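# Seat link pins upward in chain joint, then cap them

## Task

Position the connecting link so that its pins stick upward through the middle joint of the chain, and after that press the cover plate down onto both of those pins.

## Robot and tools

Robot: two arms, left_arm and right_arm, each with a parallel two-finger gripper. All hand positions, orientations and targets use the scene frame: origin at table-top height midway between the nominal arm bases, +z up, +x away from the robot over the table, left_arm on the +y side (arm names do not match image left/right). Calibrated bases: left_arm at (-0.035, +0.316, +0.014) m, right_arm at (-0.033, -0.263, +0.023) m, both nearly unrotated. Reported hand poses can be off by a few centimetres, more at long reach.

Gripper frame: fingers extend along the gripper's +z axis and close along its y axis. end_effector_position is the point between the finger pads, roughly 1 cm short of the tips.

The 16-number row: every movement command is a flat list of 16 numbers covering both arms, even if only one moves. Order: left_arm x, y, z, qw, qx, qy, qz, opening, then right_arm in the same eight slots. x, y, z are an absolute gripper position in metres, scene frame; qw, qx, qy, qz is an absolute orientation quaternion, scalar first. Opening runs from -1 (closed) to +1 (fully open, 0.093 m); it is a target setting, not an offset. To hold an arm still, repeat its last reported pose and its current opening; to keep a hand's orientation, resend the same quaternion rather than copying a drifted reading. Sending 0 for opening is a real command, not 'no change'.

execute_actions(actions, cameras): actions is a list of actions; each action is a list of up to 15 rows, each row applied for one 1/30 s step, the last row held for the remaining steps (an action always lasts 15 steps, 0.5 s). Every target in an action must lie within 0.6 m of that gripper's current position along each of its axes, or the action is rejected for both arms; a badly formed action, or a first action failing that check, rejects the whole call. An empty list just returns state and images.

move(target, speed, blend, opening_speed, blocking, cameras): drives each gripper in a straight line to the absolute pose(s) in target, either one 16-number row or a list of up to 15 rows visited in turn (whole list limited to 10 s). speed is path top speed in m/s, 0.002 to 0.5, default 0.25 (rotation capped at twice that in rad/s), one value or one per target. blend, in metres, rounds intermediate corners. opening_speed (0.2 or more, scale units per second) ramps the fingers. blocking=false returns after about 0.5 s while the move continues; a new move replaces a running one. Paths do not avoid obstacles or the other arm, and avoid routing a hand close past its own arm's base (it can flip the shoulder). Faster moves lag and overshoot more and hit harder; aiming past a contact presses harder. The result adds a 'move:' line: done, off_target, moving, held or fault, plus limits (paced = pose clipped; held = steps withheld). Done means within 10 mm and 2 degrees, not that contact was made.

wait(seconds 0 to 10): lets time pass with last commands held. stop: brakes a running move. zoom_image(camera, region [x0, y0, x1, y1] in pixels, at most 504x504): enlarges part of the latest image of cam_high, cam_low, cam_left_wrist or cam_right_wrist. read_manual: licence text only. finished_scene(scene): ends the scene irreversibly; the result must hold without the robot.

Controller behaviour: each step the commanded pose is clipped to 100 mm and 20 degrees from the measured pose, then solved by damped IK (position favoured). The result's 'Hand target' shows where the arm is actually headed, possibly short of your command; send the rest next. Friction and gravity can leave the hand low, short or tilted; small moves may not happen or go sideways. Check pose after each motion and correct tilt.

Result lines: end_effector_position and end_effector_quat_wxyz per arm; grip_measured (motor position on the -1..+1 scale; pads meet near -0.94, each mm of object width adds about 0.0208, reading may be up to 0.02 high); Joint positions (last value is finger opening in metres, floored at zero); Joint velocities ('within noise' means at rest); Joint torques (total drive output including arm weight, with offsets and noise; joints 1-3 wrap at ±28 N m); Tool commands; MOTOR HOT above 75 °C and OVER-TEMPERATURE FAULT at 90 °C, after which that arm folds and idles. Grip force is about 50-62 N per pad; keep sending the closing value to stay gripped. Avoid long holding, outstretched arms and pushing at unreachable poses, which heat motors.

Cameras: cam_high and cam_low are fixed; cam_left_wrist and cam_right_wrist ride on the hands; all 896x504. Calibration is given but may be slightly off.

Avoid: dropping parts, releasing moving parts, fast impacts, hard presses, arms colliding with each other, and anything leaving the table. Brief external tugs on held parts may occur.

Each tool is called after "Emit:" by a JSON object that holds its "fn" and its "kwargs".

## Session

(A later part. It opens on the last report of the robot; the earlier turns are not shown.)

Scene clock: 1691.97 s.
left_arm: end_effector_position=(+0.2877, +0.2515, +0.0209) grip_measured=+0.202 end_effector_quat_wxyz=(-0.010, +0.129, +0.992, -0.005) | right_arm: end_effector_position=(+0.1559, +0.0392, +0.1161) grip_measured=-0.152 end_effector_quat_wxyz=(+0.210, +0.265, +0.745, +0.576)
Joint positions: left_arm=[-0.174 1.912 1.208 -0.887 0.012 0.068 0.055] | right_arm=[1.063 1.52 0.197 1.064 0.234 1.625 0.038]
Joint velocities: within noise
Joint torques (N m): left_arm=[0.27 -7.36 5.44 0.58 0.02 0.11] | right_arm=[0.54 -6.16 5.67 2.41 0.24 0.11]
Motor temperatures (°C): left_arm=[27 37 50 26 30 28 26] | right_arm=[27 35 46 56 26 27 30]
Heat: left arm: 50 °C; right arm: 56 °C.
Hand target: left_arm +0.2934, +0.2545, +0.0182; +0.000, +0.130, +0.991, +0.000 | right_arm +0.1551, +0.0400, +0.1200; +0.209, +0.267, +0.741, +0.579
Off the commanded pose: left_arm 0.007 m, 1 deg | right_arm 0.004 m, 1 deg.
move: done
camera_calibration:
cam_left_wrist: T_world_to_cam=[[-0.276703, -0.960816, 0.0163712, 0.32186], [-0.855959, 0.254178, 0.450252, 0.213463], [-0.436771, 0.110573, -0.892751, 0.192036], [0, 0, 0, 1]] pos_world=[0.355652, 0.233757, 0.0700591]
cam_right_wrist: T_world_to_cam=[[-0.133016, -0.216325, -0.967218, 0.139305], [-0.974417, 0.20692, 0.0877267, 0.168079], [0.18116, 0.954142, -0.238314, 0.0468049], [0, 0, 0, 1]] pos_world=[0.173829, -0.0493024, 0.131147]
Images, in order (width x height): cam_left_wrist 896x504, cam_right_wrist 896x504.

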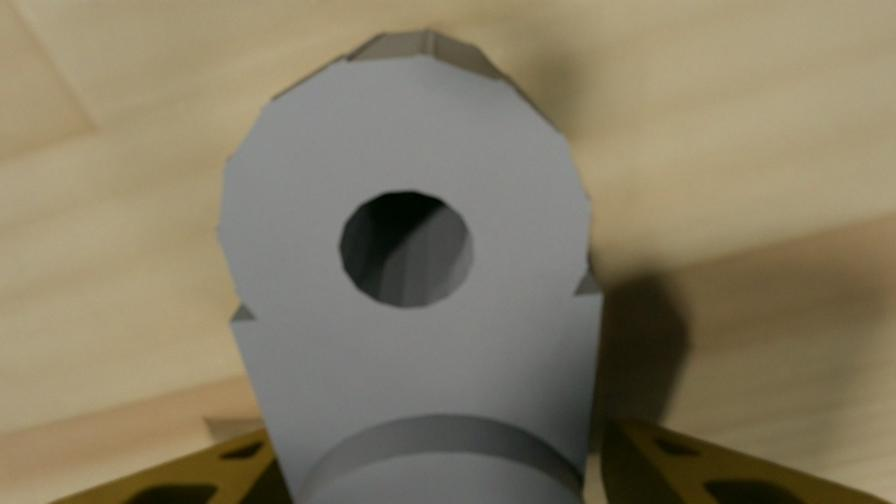

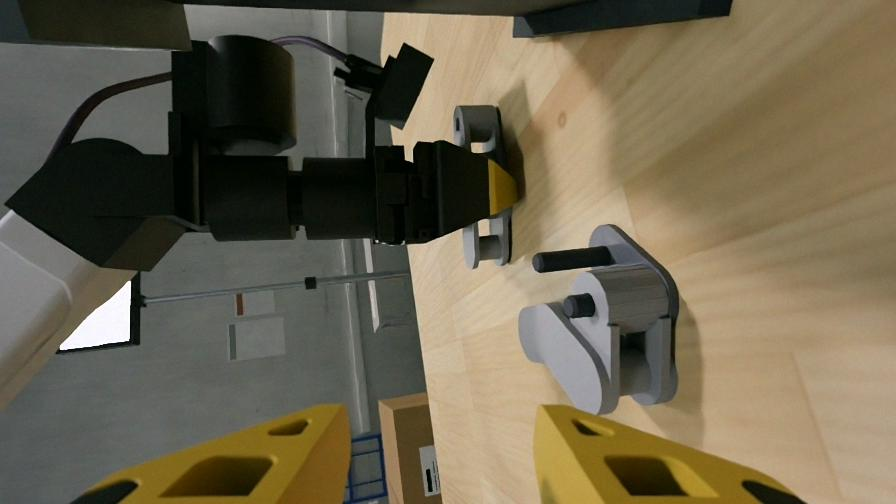

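Emit:
{"fn": "move", "kwargs": {"target": [[0.2935,0.2545,0.020,0,0.1305,0.9914,0,-0.6,0.155,0.04,0.12,0.209,0.267,0.740,0.578,-0.15]], "speed": 0.08, "opening_speed": 0.5, "cameras": ["cam_left_wrist","cam_right_wrist"]}}

Emit:
{"fn": "move", "kwargs": {"target": [[0.2935,0.2545,0.10,0,0.1305,0.9914,0,-0.6,0.155,0.04,0.12,0.209,0.267,0.740,0.578,-0.15]], "speed": 0.08}}

Scene clock: 1705.03 s.
left_arm: end_effector_position=(+0.2910, +0.2521, +0.0208) grip_measured=-0.479 end_effector_quat_wxyz=(-0.004, +0.129, +0.992, -0.003) | right_arm: end_effector_position=(+0.1559, +0.0392, +0.1161) grip_measured=-0.152 end_effector_quat_wxyz=(+0.210, +0.265, +0.745, +0.576)
Joint positions: left_arm=[-0.173 1.912 1.208 -0.874 0.007 0.069 0.022] | right_arm=[1.063 1.52 0.197 1.064 0.234 1.625 0.038]
Joint velocities: within noise
Joint torques (N m): left_arm=[0.12 -7.65 5.82 0.4 0.07 0.08] | right_arm=[0.64 -6.39 5.82 2.36 0.28 0.09]
Motor temperatures (°C): left_arm=[27 37 49 26 30 28 26] | right_arm=[27 35 46 56 26 27 30]
Heat: left arm: 49 °C; right arm: 56 °C.
Hand target: left_arm +0.2935, +0.2544, +0.0201; +0.000, +0.130, +0.991, +0.000 | right_arm +0.1551, +0.0400, +0.1200; +0.209, +0.267, +0.741, +0.579
Off the commanded pose: left_arm 0.004 m, 1 deg | right_arm 0.004 m, 1 deg.
move: done
camera_calibration:
cam_left_wrist: T_world_to_cam=[[-0.276951, -0.960829, 0.0102864, 0.323553], [-0.862027, 0.253173, 0.439105, 0.218426], [-0.424509, 0.112744, -0.898377, 0.189376], [0, 0, 0, 1]] pos_world=[0.35829, 0.234229, 0.0708909]
cam_right_wrist: T_world_to_cam=[[-0.133016, -0.216325, -0.967218, 0.139305], [-0.974417, 0.20692, 0.0877267, 0.168079], [0.18116, 0.954142, -0.238314, 0.0468049], [0, 0, 0, 1]] pos_world=[0.173829, -0.0493024, 0.131147]
Images, in order (width x height): cam_left_wrist 896x504, cam_right_wrist 896x504.

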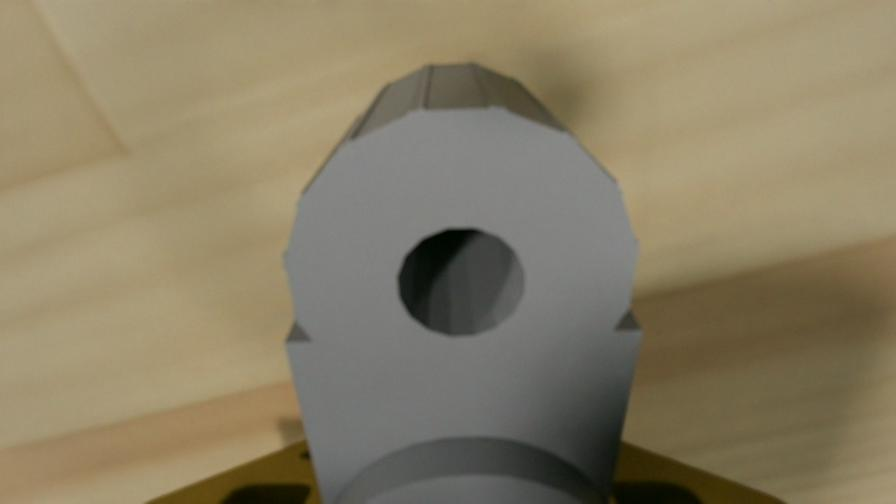

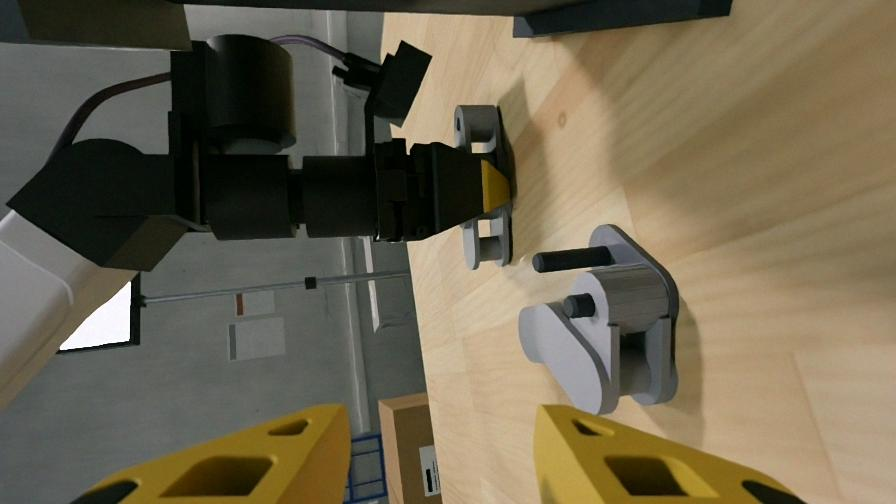

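Scene clock: 1706.70 s.
left_arm: end_effector_position=(+0.2857, +0.2531, +0.0792) grip_measured=-0.479 end_effector_quat_wxyz=(-0.027, +0.129, +0.991, -0.002) | right_arm: end_effector_position=(+0.1559, +0.0392, +0.1161) grip_measured=-0.152 end_effector_quat_wxyz=(+0.210, +0.265, +0.745, +0.576)
Joint positions: left_arm=[-0.173 1.858 1.38 -1.147 0.007 0.069 0.022] | right_arm=[1.063 1.52 0.197 1.064 0.234 1.625 0.038]
Joint velocities: within noise
Joint torques (N m): left_arm=[0.09 -10.96 9.24 0.07 0.05 0.09] | right_arm=[0.54 -6.3 5.85 2.41 0.24 0.08]
Motor temperatures (°C): left_arm=[27 38 50 26 30 28 27] | right_arm=[27 35 46 56 26 27 30]
Heat: left arm: 50 °C; right arm: 56 °C.
Hand target: left_arm +0.2929, +0.2545, +0.0996; +0.000, +0.131, +0.991, +0.000 | right_arm +0.1551, +0.0400, +0.1200; +0.209, +0.267, +0.741, +0.579
Off the commanded pose: left_arm 0.022 m, 3 deg | right_arm 0.004 m, 1 deg.
move: off_target (left_arm)
camera_calibration:
cam_left_wrist: T_world_to_cam=[[-0.276746, -0.960833, 0.0145267, 0.322068], [-0.84074, 0.249421, 0.480567, 0.17951], [-0.465368, 0.120782, -0.876838, 0.247349], [0, 0, 0, 1]] pos_world=[0.355161, 0.234804, 0.12594]
cam_right_wrist: T_world_to_cam=[[-0.133016, -0.216325, -0.967218, 0.139305], [-0.974417, 0.20692, 0.0877267, 0.168079], [0.18116, 0.954142, -0.238314, 0.0468049], [0, 0, 0, 1]] pos_world=[0.173829, -0.0493024, 0.131147]

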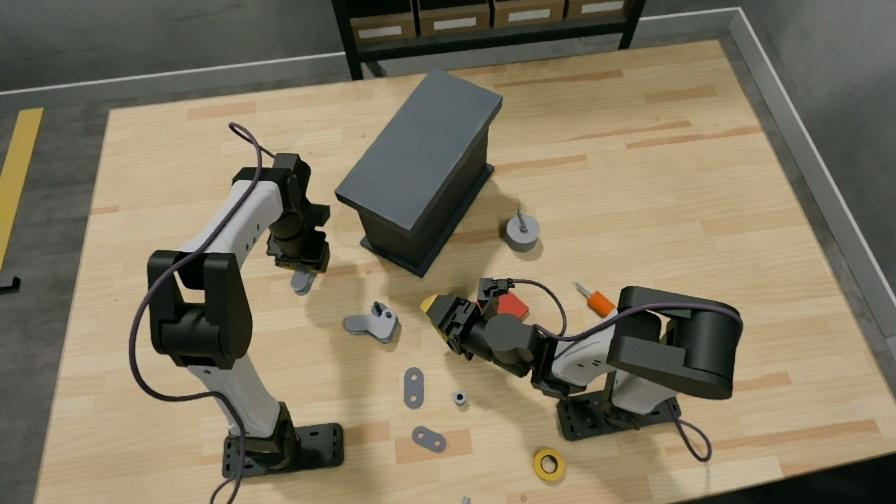

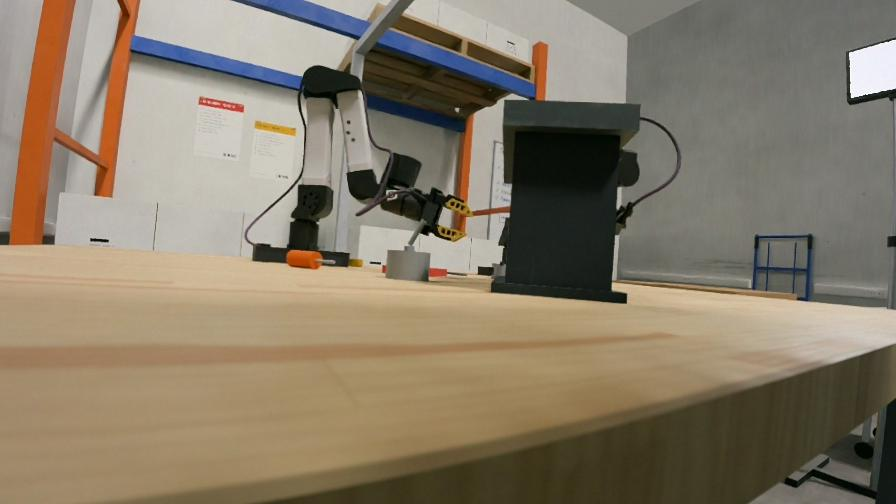

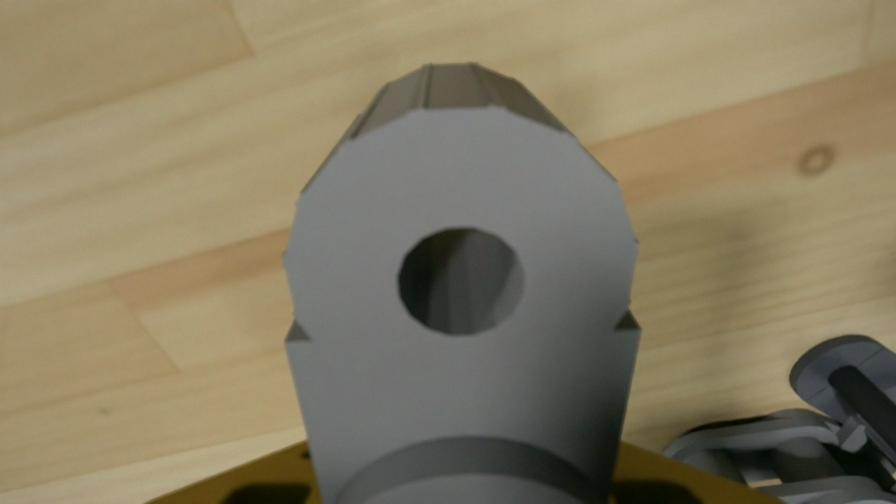

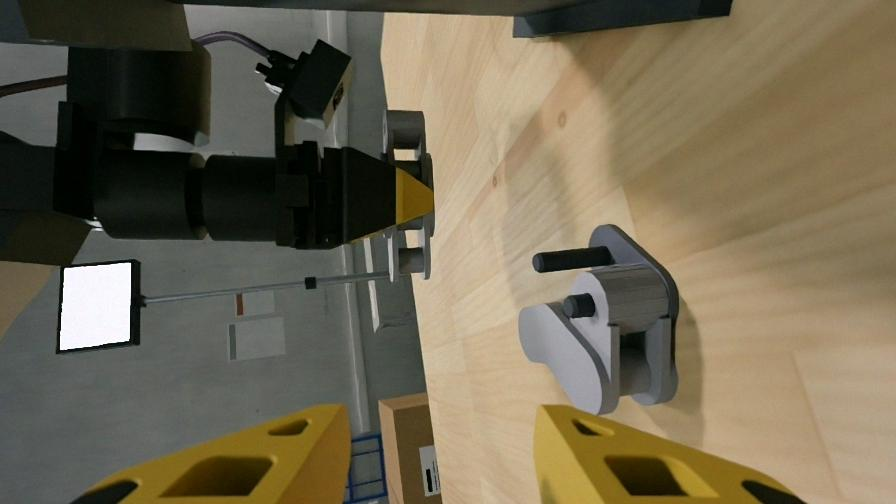

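Emit:
{"fn": "move", "kwargs": {"target": [[0.27,0.235,0.13,0,0.5,0.866,0,-0.6,0.117,-0.007,0.13,0.209,0.267,0.740,0.578,-0.15],[0.240,0.192,0.13,0,0.866,0.5,0,-0.6,0.117,-0.007,0.13,0.209,0.267,0.740,0.578,-0.15]], "speed": 0.15, "blend": 0.02}}

Scene clock: 1725.53 s.
left_arm: end_effector_position=(+0.2788, +0.2464, +0.1069) grip_measured=-0.479 end_effector_quat_wxyz=(+0.075, +0.273, +0.933, +0.223) | right_arm: end_effector_position=(+0.1189, -0.0038, +0.1348) grip_measured=-0.152 end_effector_quat_wxyz=(+0.210, +0.265, +0.738, +0.584)
Joint positions: left_arm=[-0.44 1.684 1.207 -1.017 -0.469 0.13 0.022] | right_arm=[1.166 1.032 0.045 0.742 0.334 1.652 0.038]
Joint velocities: within noise
Joint torques (N m): left_arm=[-14.97 -13.52 6.87 -0.33 0.55 1.79] | right_arm=[0.75 -2.82 6.04 2.34 0.28 0.15]
Motor temperatures (°C): left_arm=[28 40 51 26 30 30 27] | right_arm=[27 35 45 56 26 27 30]
Heat: left arm: 51 °C; right arm: 56 °C.
Hand target: left_arm +0.2438, +0.2018, +0.1248; +0.064, +0.430, +0.881, +0.188 | right_arm +0.1171, -0.0069, +0.1298; +0.209, +0.267, +0.741, +0.579
Off the commanded pose: left_arm 0.071 m, 91 deg; orientation clipped | right_arm 0.006 m, 1 deg.
move: off_target (left_arm); limits=paced
camera_calibration:
cam_left_wrist: T_world_to_cam=[[-0.494711, -0.740778, -0.454432, 0.370014], [-0.859952, 0.341772, 0.379045, 0.155521], [-0.125476, 0.578307, -0.806112, 0.0541768], [0, 0, 0, 1]] pos_world=[0.323589, 0.189615, 0.152869]
cam_right_wrist: T_world_to_cam=[[-0.124896, -0.19744, -0.972326, 0.142949], [-0.975171, 0.205058, 0.0836229, 0.139918], [0.182873, 0.958628, -0.218149, 0.0960727], [0, 0, 0, 1]] pos_world=[0.136729, -0.0925655, 0.14825]

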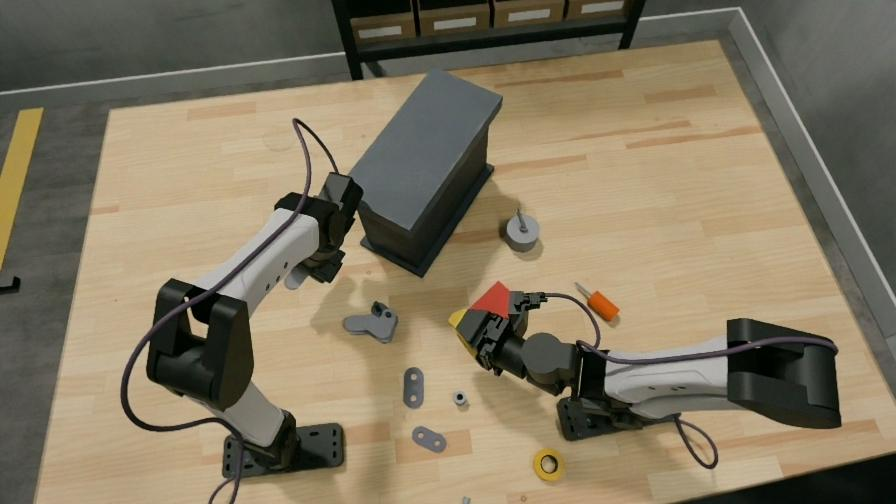

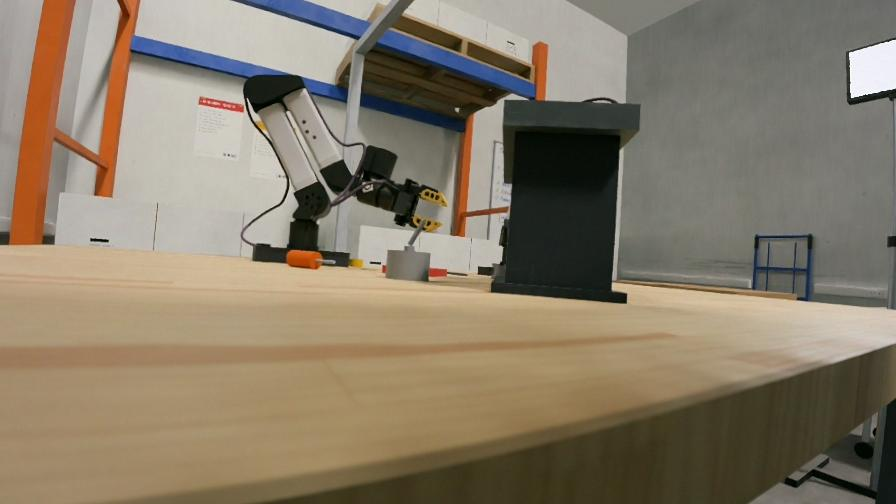

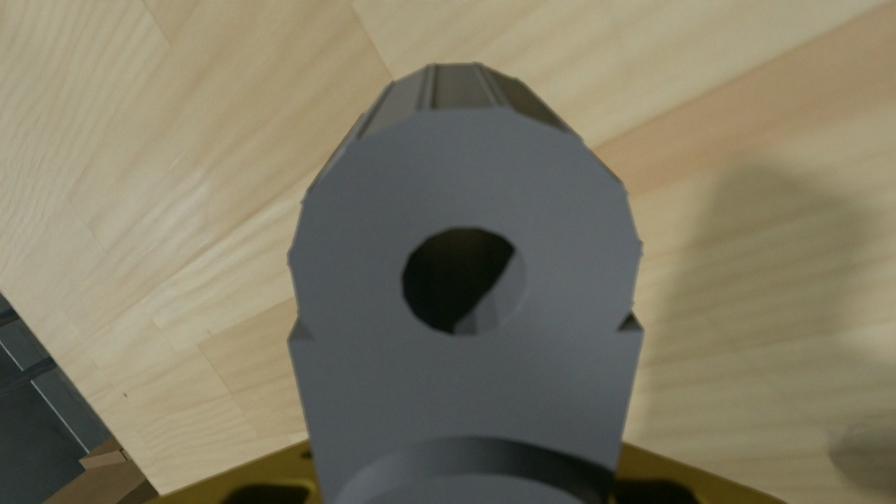

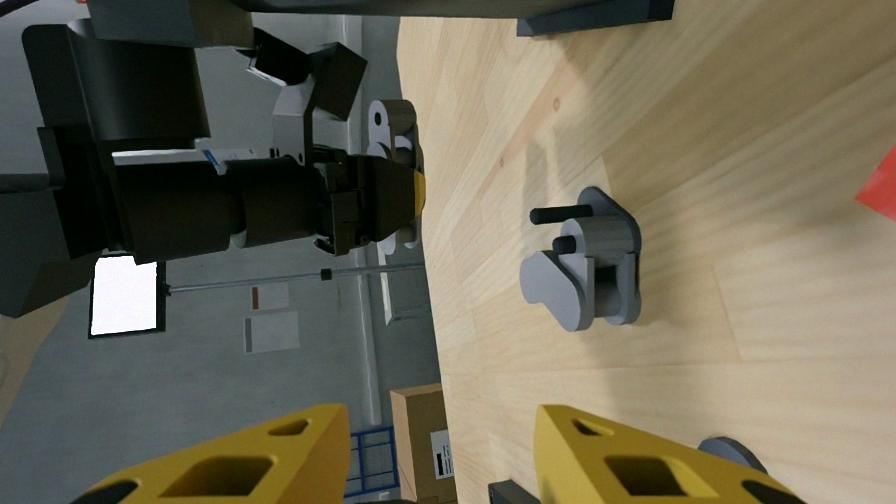

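Emit:
{"fn": "move", "kwargs": {"target": [[0.275,0.265,0.125,0,0.35,0.937,0,-0.6,0.117,-0.007,0.13,0.209,0.267,0.740,0.578,-0.15],[0.26,0.285,0.12,0,0.5,0.866,0,-0.6,0.117,-0.007,0.13,0.209,0.267,0.740,0.578,-0.15]], "speed": 0.12}}

Scene clock: 1771.63 s.
left_arm: end_effector_position=(+0.2578, +0.2857, +0.1085) grip_measured=-0.479 end_effector_quat_wxyz=(-0.024, +0.499, +0.866, -0.002) | right_arm: end_effector_position=(+0.1189, -0.0038, +0.1347) grip_measured=-0.152 end_effector_quat_wxyz=(+0.210, +0.265, +0.738, +0.584)
Joint positions: left_arm=[-0.094 1.708 1.315 -1.223 -0.014 0.933 0.022] | right_arm=[1.166 1.032 0.045 0.741 0.334 1.652 0.038]
Joint velocities: within noise
Joint torques (N m): left_arm=[0.25 -9.8 6.6 0.27 0.29 0.11] | right_arm=[0.59 -2.81 6.15 2.38 0.27 0.13]
Motor temperatures (°C): left_arm=[43 45 50 26 30 34 28] | right_arm=[27 33 45 57 26 27 30]
Heat: left arm: 50 °C; right arm: 57 °C.
Hand target: left_arm +0.2599, +0.2850, +0.1199; +0.000, +0.500, +0.866, +0.000 | right_arm +0.1171, -0.0069, +0.1298; +0.209, +0.267, +0.741, +0.579
Off the commanded pose: left_arm 0.012 m, 3 deg | right_arm 0.006 m, 1 deg.
move: off_target (left_arm)
camera_calibration:
cam_left_wrist: T_world_to_cam=[[-0.874745, -0.483537, 0.0318201, 0.361154], [-0.414756, 0.781039, 0.466857, -0.126363], [-0.250596, 0.395183, -0.88376, 0.123102], [0, 0, 0, 1]] pos_world=[0.294356, 0.224678, 0.156294]
cam_right_wrist: T_world_to_cam=[[-0.125022, -0.197789, -0.972239, 0.142862], [-0.97516, 0.205088, 0.0836754, 0.139914], [0.182845, 0.95855, -0.218517, 0.0961273], [0, 0, 0, 1]] pos_world=[0.136723, -0.0925811, 0.148194]

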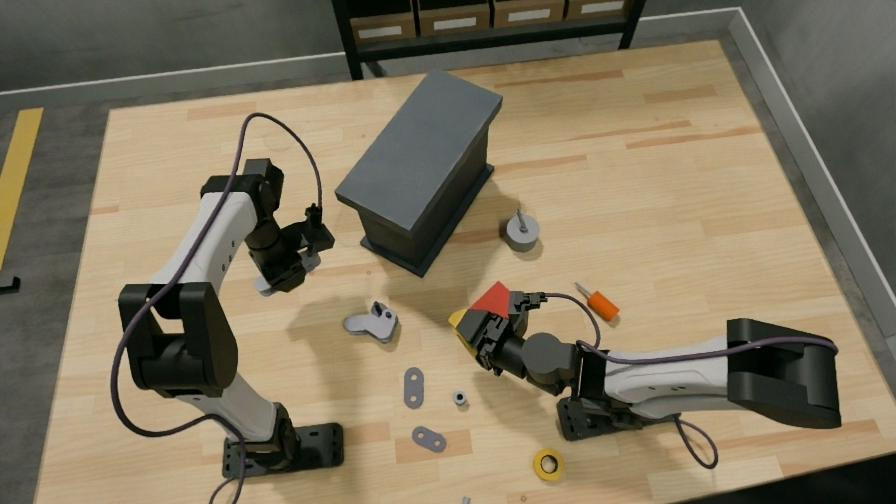

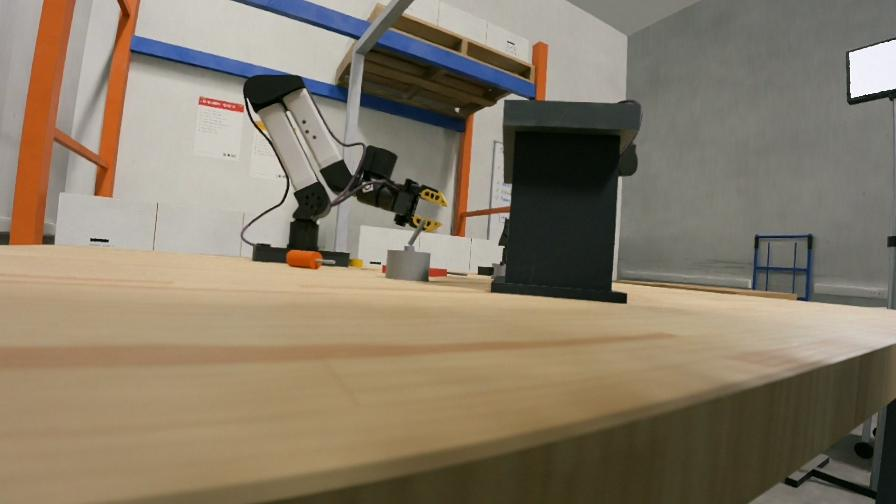

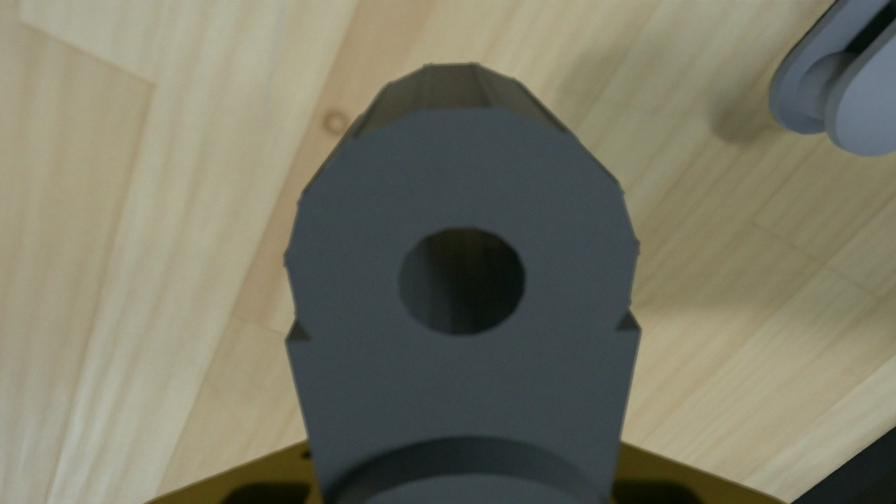

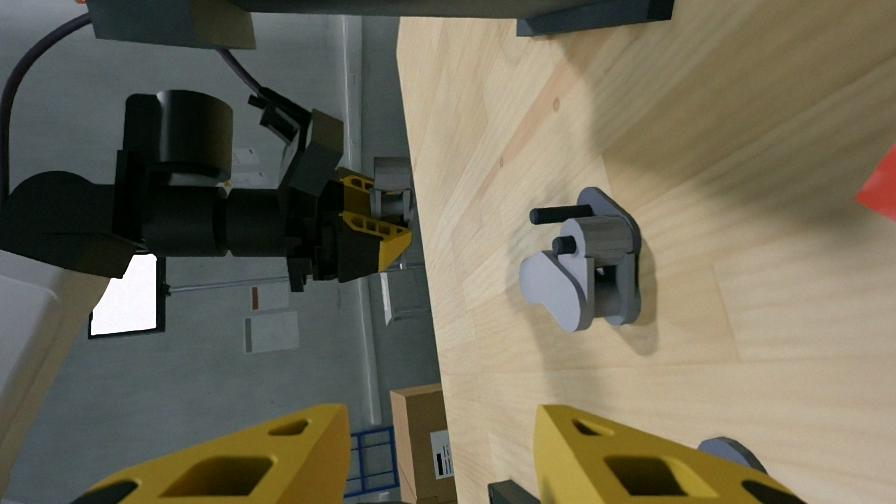

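Emit:
{"fn": "move", "kwargs": {"target": [[0.26,0.285,0.12,0,0.5,0.866,0,-0.6,0.12,0.0,0.18,0.48,-0.05,0.76,0.43,0.0],[0.26,0.285,0.12,0,0.5,0.866,0,-0.6,0.14,0.06,0.20,0.25,-0.25,0.933,0.067,0.2],[0.26,0.285,0.12,0,0.5,0.866,0,-0.6,0.150,0.145,0.17,0,-0.545,0.839,0,0.2]], "speed": 0.3, "blend": 0.02}}

Scene clock: 1788.40 s.
left_arm: end_effector_position=(+0.2580, +0.2856, +0.1085) grip_measured=-0.479 end_effector_quat_wxyz=(-0.023, +0.499, +0.866, -0.002) | right_arm: end_effector_position=(+0.1479, +0.1432, +0.1700) grip_measured=+0.198 end_effector_quat_wxyz=(+0.026, -0.544, +0.839, +0.011)
Joint positions: left_arm=[-0.094 1.708 1.315 -1.222 -0.014 0.934 0.022] | right_arm=[1.097 2.272 2.331 -1.573 0.011 0.004 0.055]
Joint velocities: within noise
Joint torques (N m): left_arm=[0.25 -9.83 6.63 0.24 0.27 0.1] | right_arm=[-0.75 -11.26 9.36 0.32 -0.03 0.01]
Motor temperatures (°C): left_arm=[37 44 50 26 30 31 29] | right_arm=[27 34 45 55 26 27 30]
Heat: left arm: 50 °C; right arm: 55 °C.
Hand target: left_arm +0.2599, +0.2850, +0.1199; +0.000, +0.500, +0.866, +0.000 | right_arm +0.1499, +0.1447, +0.1697; +0.023, -0.545, +0.838, +0.015
Off the commanded pose: left_arm 0.012 m, 3 deg | right_arm 0.003 m, 3 deg.
joint sent to its limit (right arm) — joint 4 (wrist pitch), lower limit. The joint targets are off in orientation, not in position.
move: off_target (left_arm, right_arm); blend cut to 0 m at target 2
camera_calibration:
cam_left_wrist: T_world_to_cam=[[-0.875139, -0.482869, 0.0311351, 0.361328], [-0.414678, 0.781599, 0.465988, -0.126258], [-0.249346, 0.394893, -0.884243, 0.123007], [0, 0, 0, 1]] pos_world=[0.294527, 0.224582, 0.156353]
cam_right_wrist: T_world_to_cam=[[0.924193, -0.381655, 0.0143564, -0.0867382], [-0.352055, -0.836738, 0.419437, 0.134983], [-0.148068, -0.392695, -0.907671, 0.317211], [0, 0, 0, 1]] pos_world=[0.174653, 0.204409, 0.232552]

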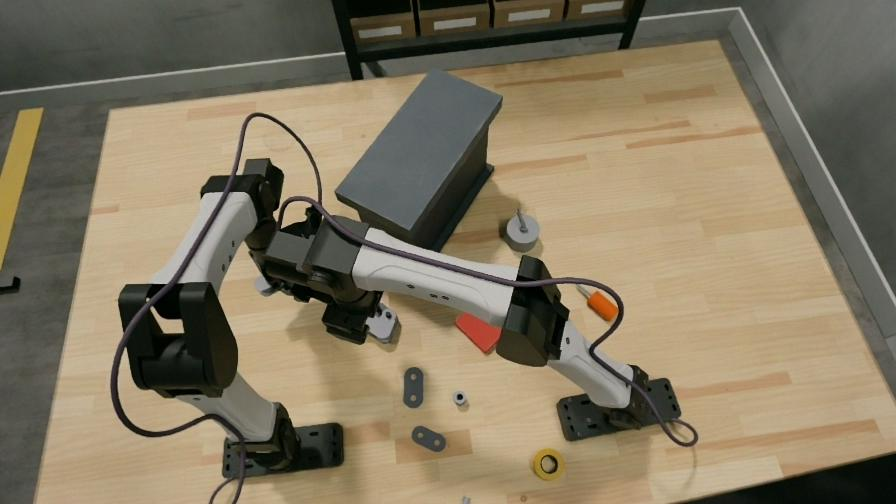

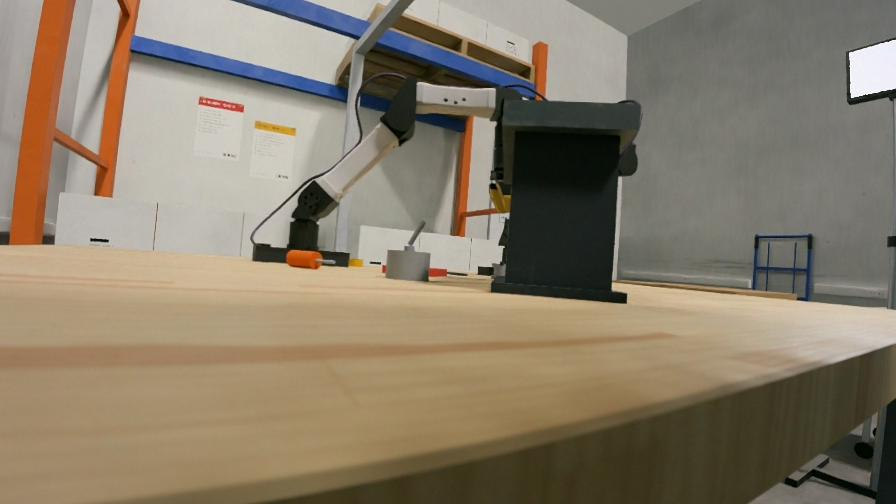

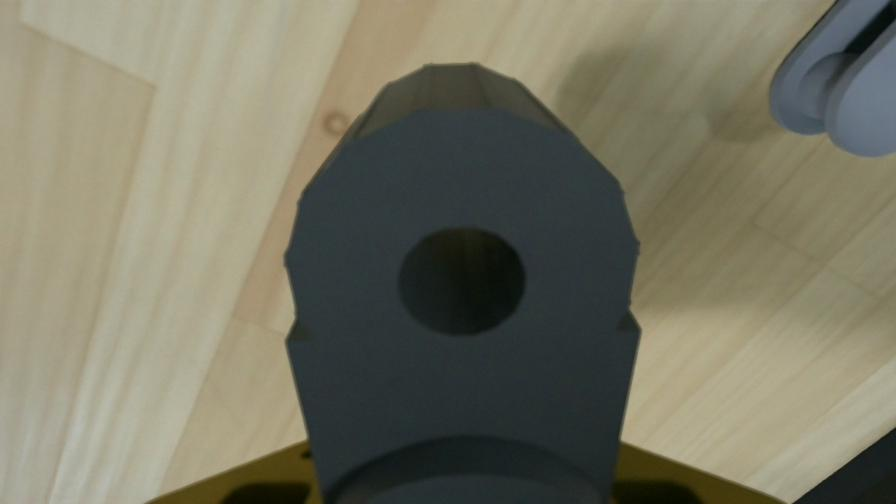

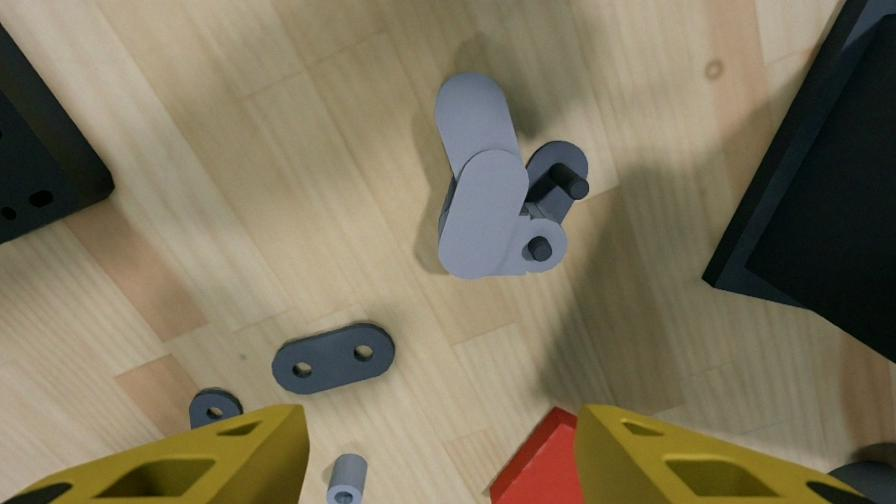

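Emit:
{"fn": "move", "kwargs": {"target": [[0.25,0.39,0.13,0,0.5,0.866,0,-0.6,0.150,0.145,0.17,0,-0.545,0.839,0,0.2]], "speed": 0.15, "cameras": ["cam_high"]}}

Emit:
{"fn": "move", "kwargs": {"target": [[0.25,0.39,0.13,0,0.5,0.866,0,-0.6,0.178,0.174,0.09,0,-0.695,0.719,0,0.2]], "speed": 0.12}}

Scene clock: 1851.37 s.
left_arm: end_effector_position=(+0.2430, +0.3890, +0.1131) grip_measured=-0.479 end_effector_quat_wxyz=(-0.020, +0.497, +0.867, -0.014) | right_arm: end_effector_position=(+0.1477, +0.1429, +0.1700) grip_measured=+0.198 end_effector_quat_wxyz=(+0.025, -0.544, +0.838, +0.010)
Joint positions: left_arm=[0.269 1.681 1.303 -1.24 -0.008 1.292 0.022] | right_arm=[1.097 2.272 2.331 -1.575 0.01 0.003 0.055]
Joint velocities: within noise
Joint torques (N m): left_arm=[-0.12 -8.51 9.85 0.05 0.23 0.11] | right_arm=[-0.94 -11.48 9.33 0.37 -0.01 0.06]
Motor temperatures (°C): left_arm=[30 42 49 25 30 30 29] | right_arm=[27 48 46 46 26 27 29]
Heat: left arm: 49 °C; right arm: 48 °C.
Hand target: left_arm +0.2495, +0.3900, +0.1297; +0.000, +0.500, +0.866, +0.000 | right_arm +0.1499, +0.1446, +0.1697; +0.023, -0.544, +0.838, +0.015
Off the commanded pose: left_arm 0.018 m, 3 deg | right_arm 0.003 m, 3 deg.
joint sent to its limit (right arm) — joint 4 (wrist pitch), lower limit. The joint targets are off in orientation, not in position.
move: off_target (left_arm, right_arm)
Images, in order (width x height): cam_high 896x504.

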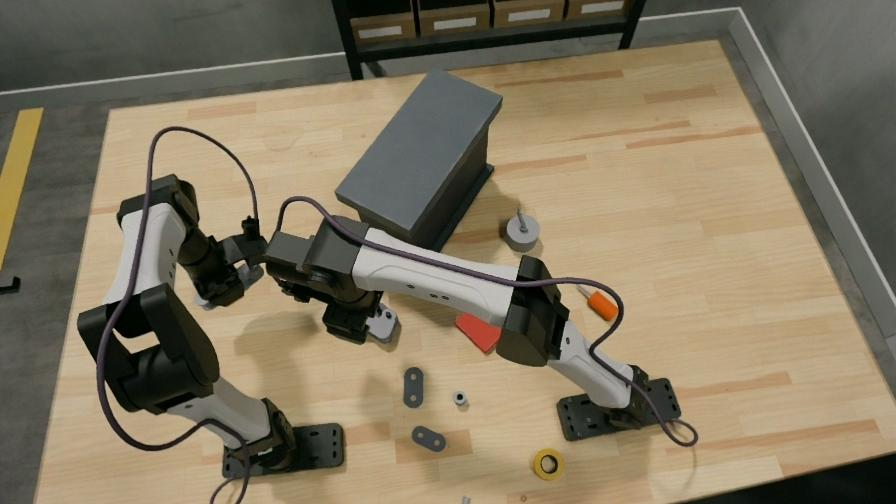

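Scene clock: 1853.63 s.
left_arm: end_effector_position=(+0.2429, +0.3889, +0.1131) grip_measured=-0.479 end_effector_quat_wxyz=(-0.020, +0.497, +0.867, -0.014) | right_arm: end_effector_position=(+0.1749, +0.1726, +0.0935) grip_measured=+0.198 end_effector_quat_wxyz=(+0.003, -0.695, +0.719, -0.003)
Joint positions: left_arm=[0.269 1.681 1.303 -1.241 -0.008 1.293 0.022] | right_arm=[1.07 2.517 2.456 -1.508 0.008 -0.409 0.055]
Joint velocities: within noise
Joint torques (N m): left_arm=[-0.09 -8.47 9.87 0.03 0.25 0.09] | right_arm=[-0.83 -12.48 9.5 0.29 -0.01 0.04]
Motor temperatures (°C): left_arm=[30 43 49 25 30 30 29] | right_arm=[27 48 46 46 26 27 29]
Heat: left arm: 49 °C; right arm: 48 °C.
Hand target: left_arm +0.2495, +0.3900, +0.1297; +0.000, +0.500, +0.866, +0.000 | right_arm +0.1780, +0.1739, +0.0900; -0.001, +0.695, -0.719, +0.000
Off the commanded pose: left_arm 0.018 m, 3 deg | right_arm 0.005 m, 0 deg.
move: off_target (left_arm)
camera_calibration:
cam_left_wrist: T_world_to_cam=[[-0.872566, -0.486219, 0.0471087, 0.396706], [-0.415822, 0.789901, 0.45072, -0.216669], [-0.25636, 0.373694, -0.891422, 0.0932651], [0, 0, 0, 1]] pos_world=[0.279966, 0.32918, 0.162107]
cam_right_wrist: T_world_to_cam=[[0.999925, -0.00558562, 0.0108784, -0.17716], [-0.0100408, -0.882789, 0.469663, 0.144606], [0.00697995, -0.469737, -0.882779, 0.247154], [0, 0, 0, 1]] pos_world=[0.176874, 0.242764, 0.152193]

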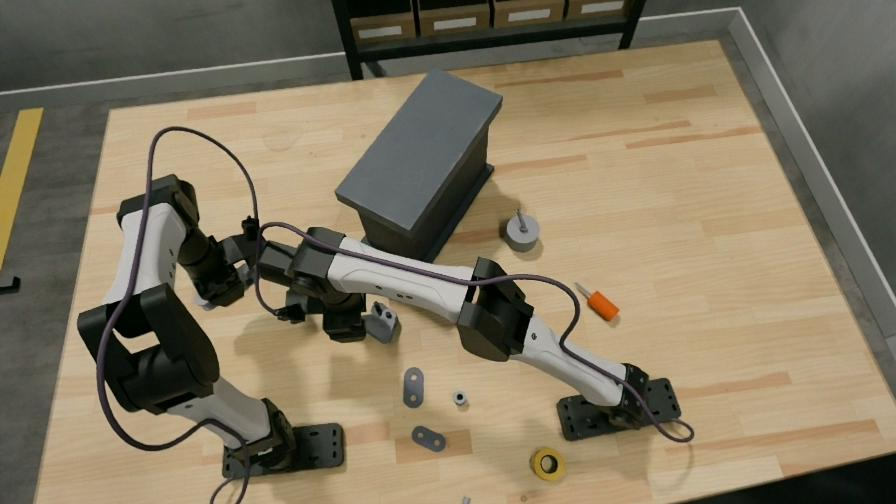

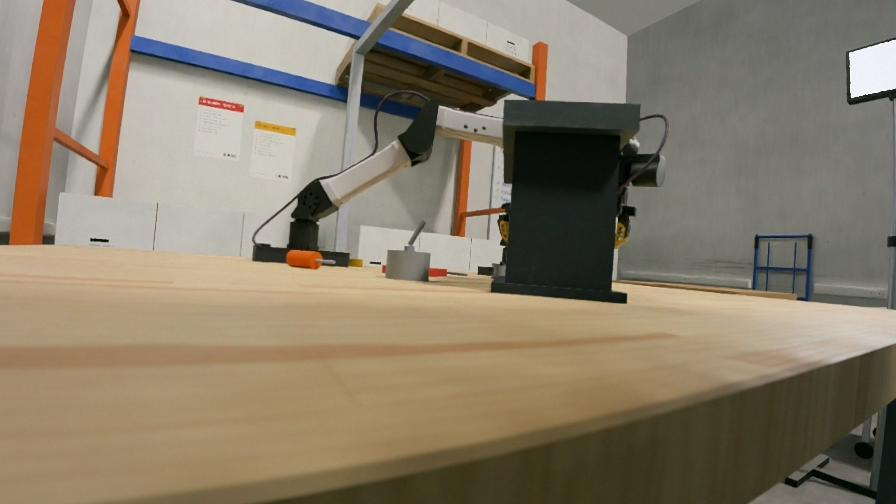

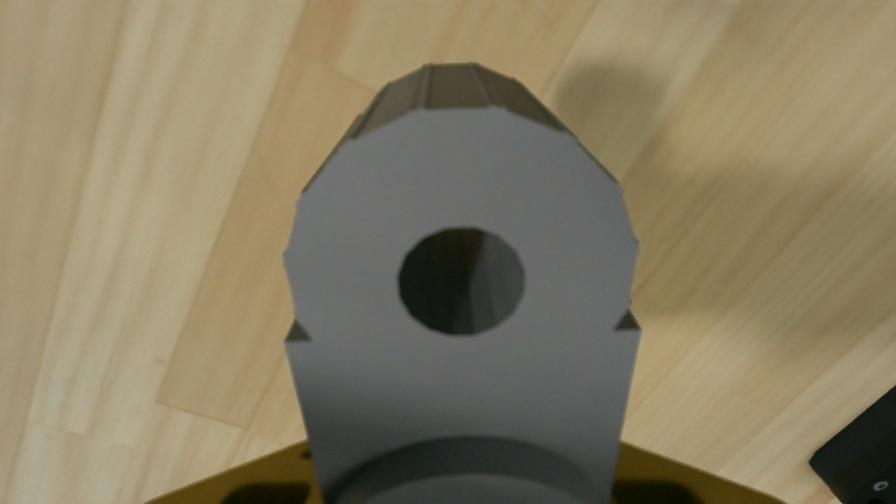

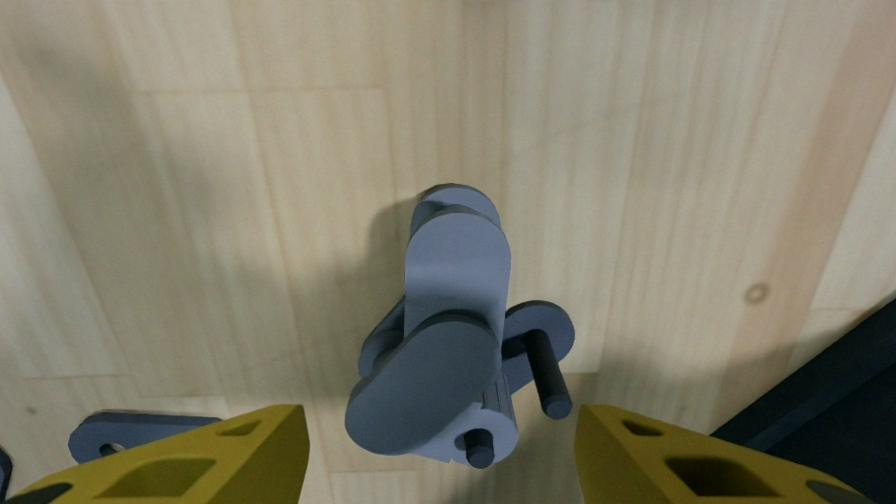

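Emit:
{"fn": "move", "kwargs": {"target": [[0.25,0.39,0.13,0,0.5,0.866,0,-0.6,0.181,0.1755,0.05,0,-0.695,0.719,0,0.1],[0.25,0.39,0.13,0,0.5,0.866,0,-0.6,0.181,0.1755,0.020,0,-0.695,0.719,0,0.1]], "speed": 0.08, "cameras": ["cam_right_wrist"]}}

Scene clock: 1866.80 s.
left_arm: end_effector_position=(+0.2428, +0.3889, +0.1131) grip_measured=-0.479 end_effector_quat_wxyz=(-0.020, +0.497, +0.867, -0.014) | right_arm: end_effector_position=(+0.1796, +0.1795, +0.0312) grip_measured=+0.102 end_effector_quat_wxyz=(+0.012, -0.696, +0.718, +0.000)
Joint positions: left_arm=[0.269 1.681 1.303 -1.241 -0.008 1.293 0.022] | right_arm=[1.067 2.518 2.211 -1.242 0.008 -0.413 0.05]
Joint velocities: within noise
Joint torques (N m): left_arm=[-0.14 -8.47 9.85 0.04 0.23 0.1] | right_arm=[-1.1 -12.88 6.16 0.45 -0.01 0.04]
Motor temperatures (°C): left_arm=[29 43 51 25 30 30 29] | right_arm=[27 49 47 45 26 27 29]
Heat: left arm: 51 °C; right arm: 49 °C.
Hand target: left_arm +0.2495, +0.3900, +0.1297; +0.000, +0.500, +0.866, +0.000 | right_arm +0.1809, +0.1753, +0.0201; +0.000, +0.695, -0.719, +0.000
Off the commanded pose: left_arm 0.018 m, 3 deg | right_arm 0.012 m, 1 deg.
move: off_target (left_arm, right_arm)
camera_calibration:
cam_right_wrist: T_world_to_cam=[[0.999814, -0.00392895, 0.0188638, -0.181701], [-0.0120779, -0.890584, 0.454658, 0.182238], [0.0150134, -0.454802, -0.890466, 0.191515], [0, 0, 0, 1]] pos_world=[0.180993, 0.248685, 0.0911093]
Images, in order (width x height): cam_right_wrist 896x504.

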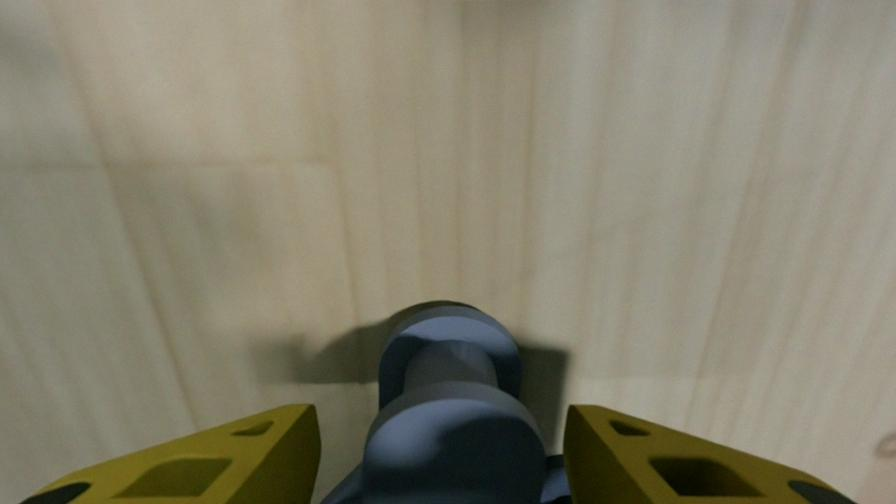

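Emit:
{"fn": "move", "kwargs": {"target": [[0.25,0.39,0.13,0,0.5,0.866,0,-0.6,0.181,0.166,0.010,0,-0.695,0.719,0,0.1]], "speed": 0.08, "cameras": ["cam_right_wrist"]}}

Scene clock: 1872.43 s.
left_arm: end_effector_position=(+0.2427, +0.3889, +0.1131) grip_measured=-0.479 end_effector_quat_wxyz=(-0.020, +0.497, +0.867, -0.014) | right_arm: end_effector_position=(+0.1786, +0.1706, +0.0156) grip_measured=+0.102 end_effector_quat_wxyz=(+0.003, -0.695, +0.719, +0.003)
Joint positions: left_arm=[0.269 1.681 1.303 -1.241 -0.008 1.293 0.022] | right_arm=[1.057 2.501 2.117 -1.181 -0.003 -0.422 0.05]
Joint velocities: within noise
Joint torques (N m): left_arm=[-0.12 -8.5 9.89 0.04 0.26 0.1] | right_arm=[-1.02 -14.53 4.36 0.53 0.13 0.05]
Motor temperatures (°C): left_arm=[29 43 51 25 30 30 29] | right_arm=[27 49 47 44 26 27 29]
Heat: left arm: 51 °C; right arm: 49 °C.
Hand target: left_arm +0.2495, +0.3900, +0.1297; +0.000, +0.500, +0.866, +0.000 | right_arm +0.1809, +0.1659, +0.0101; +0.000, +0.695, -0.719, +0.000
Off the commanded pose: left_arm 0.018 m, 3 deg | right_arm 0.008 m, 0 deg.
move: off_target (left_arm)
camera_calibration:
cam_right_wrist: T_world_to_cam=[[0.999985, -0.00482215, 0.00240508, -0.180074], [-0.00538773, -0.886449, 0.462795, 0.179411], [-0.0000996885, -0.462801, -0.886462, 0.177583], [0, 0, 0, 1]] pos_world=[0.181055, 0.240356, 0.074823]
Images, in order (width x height): cam_right_wrist 896x504.

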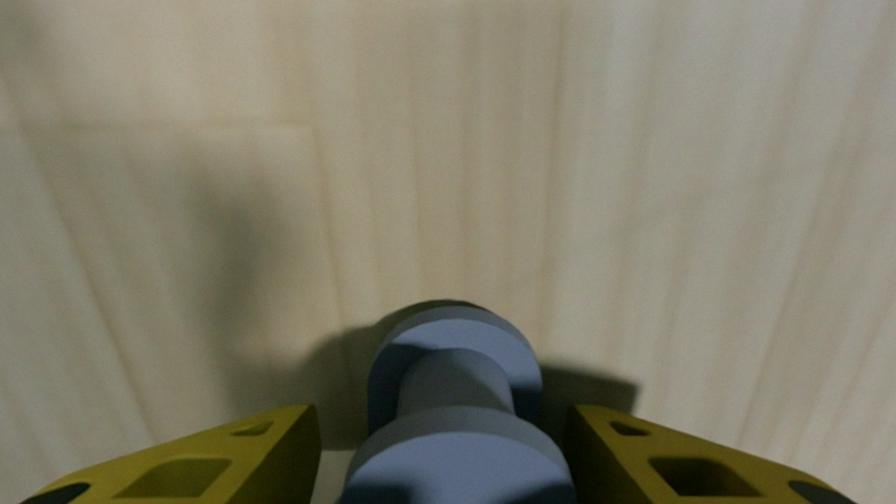

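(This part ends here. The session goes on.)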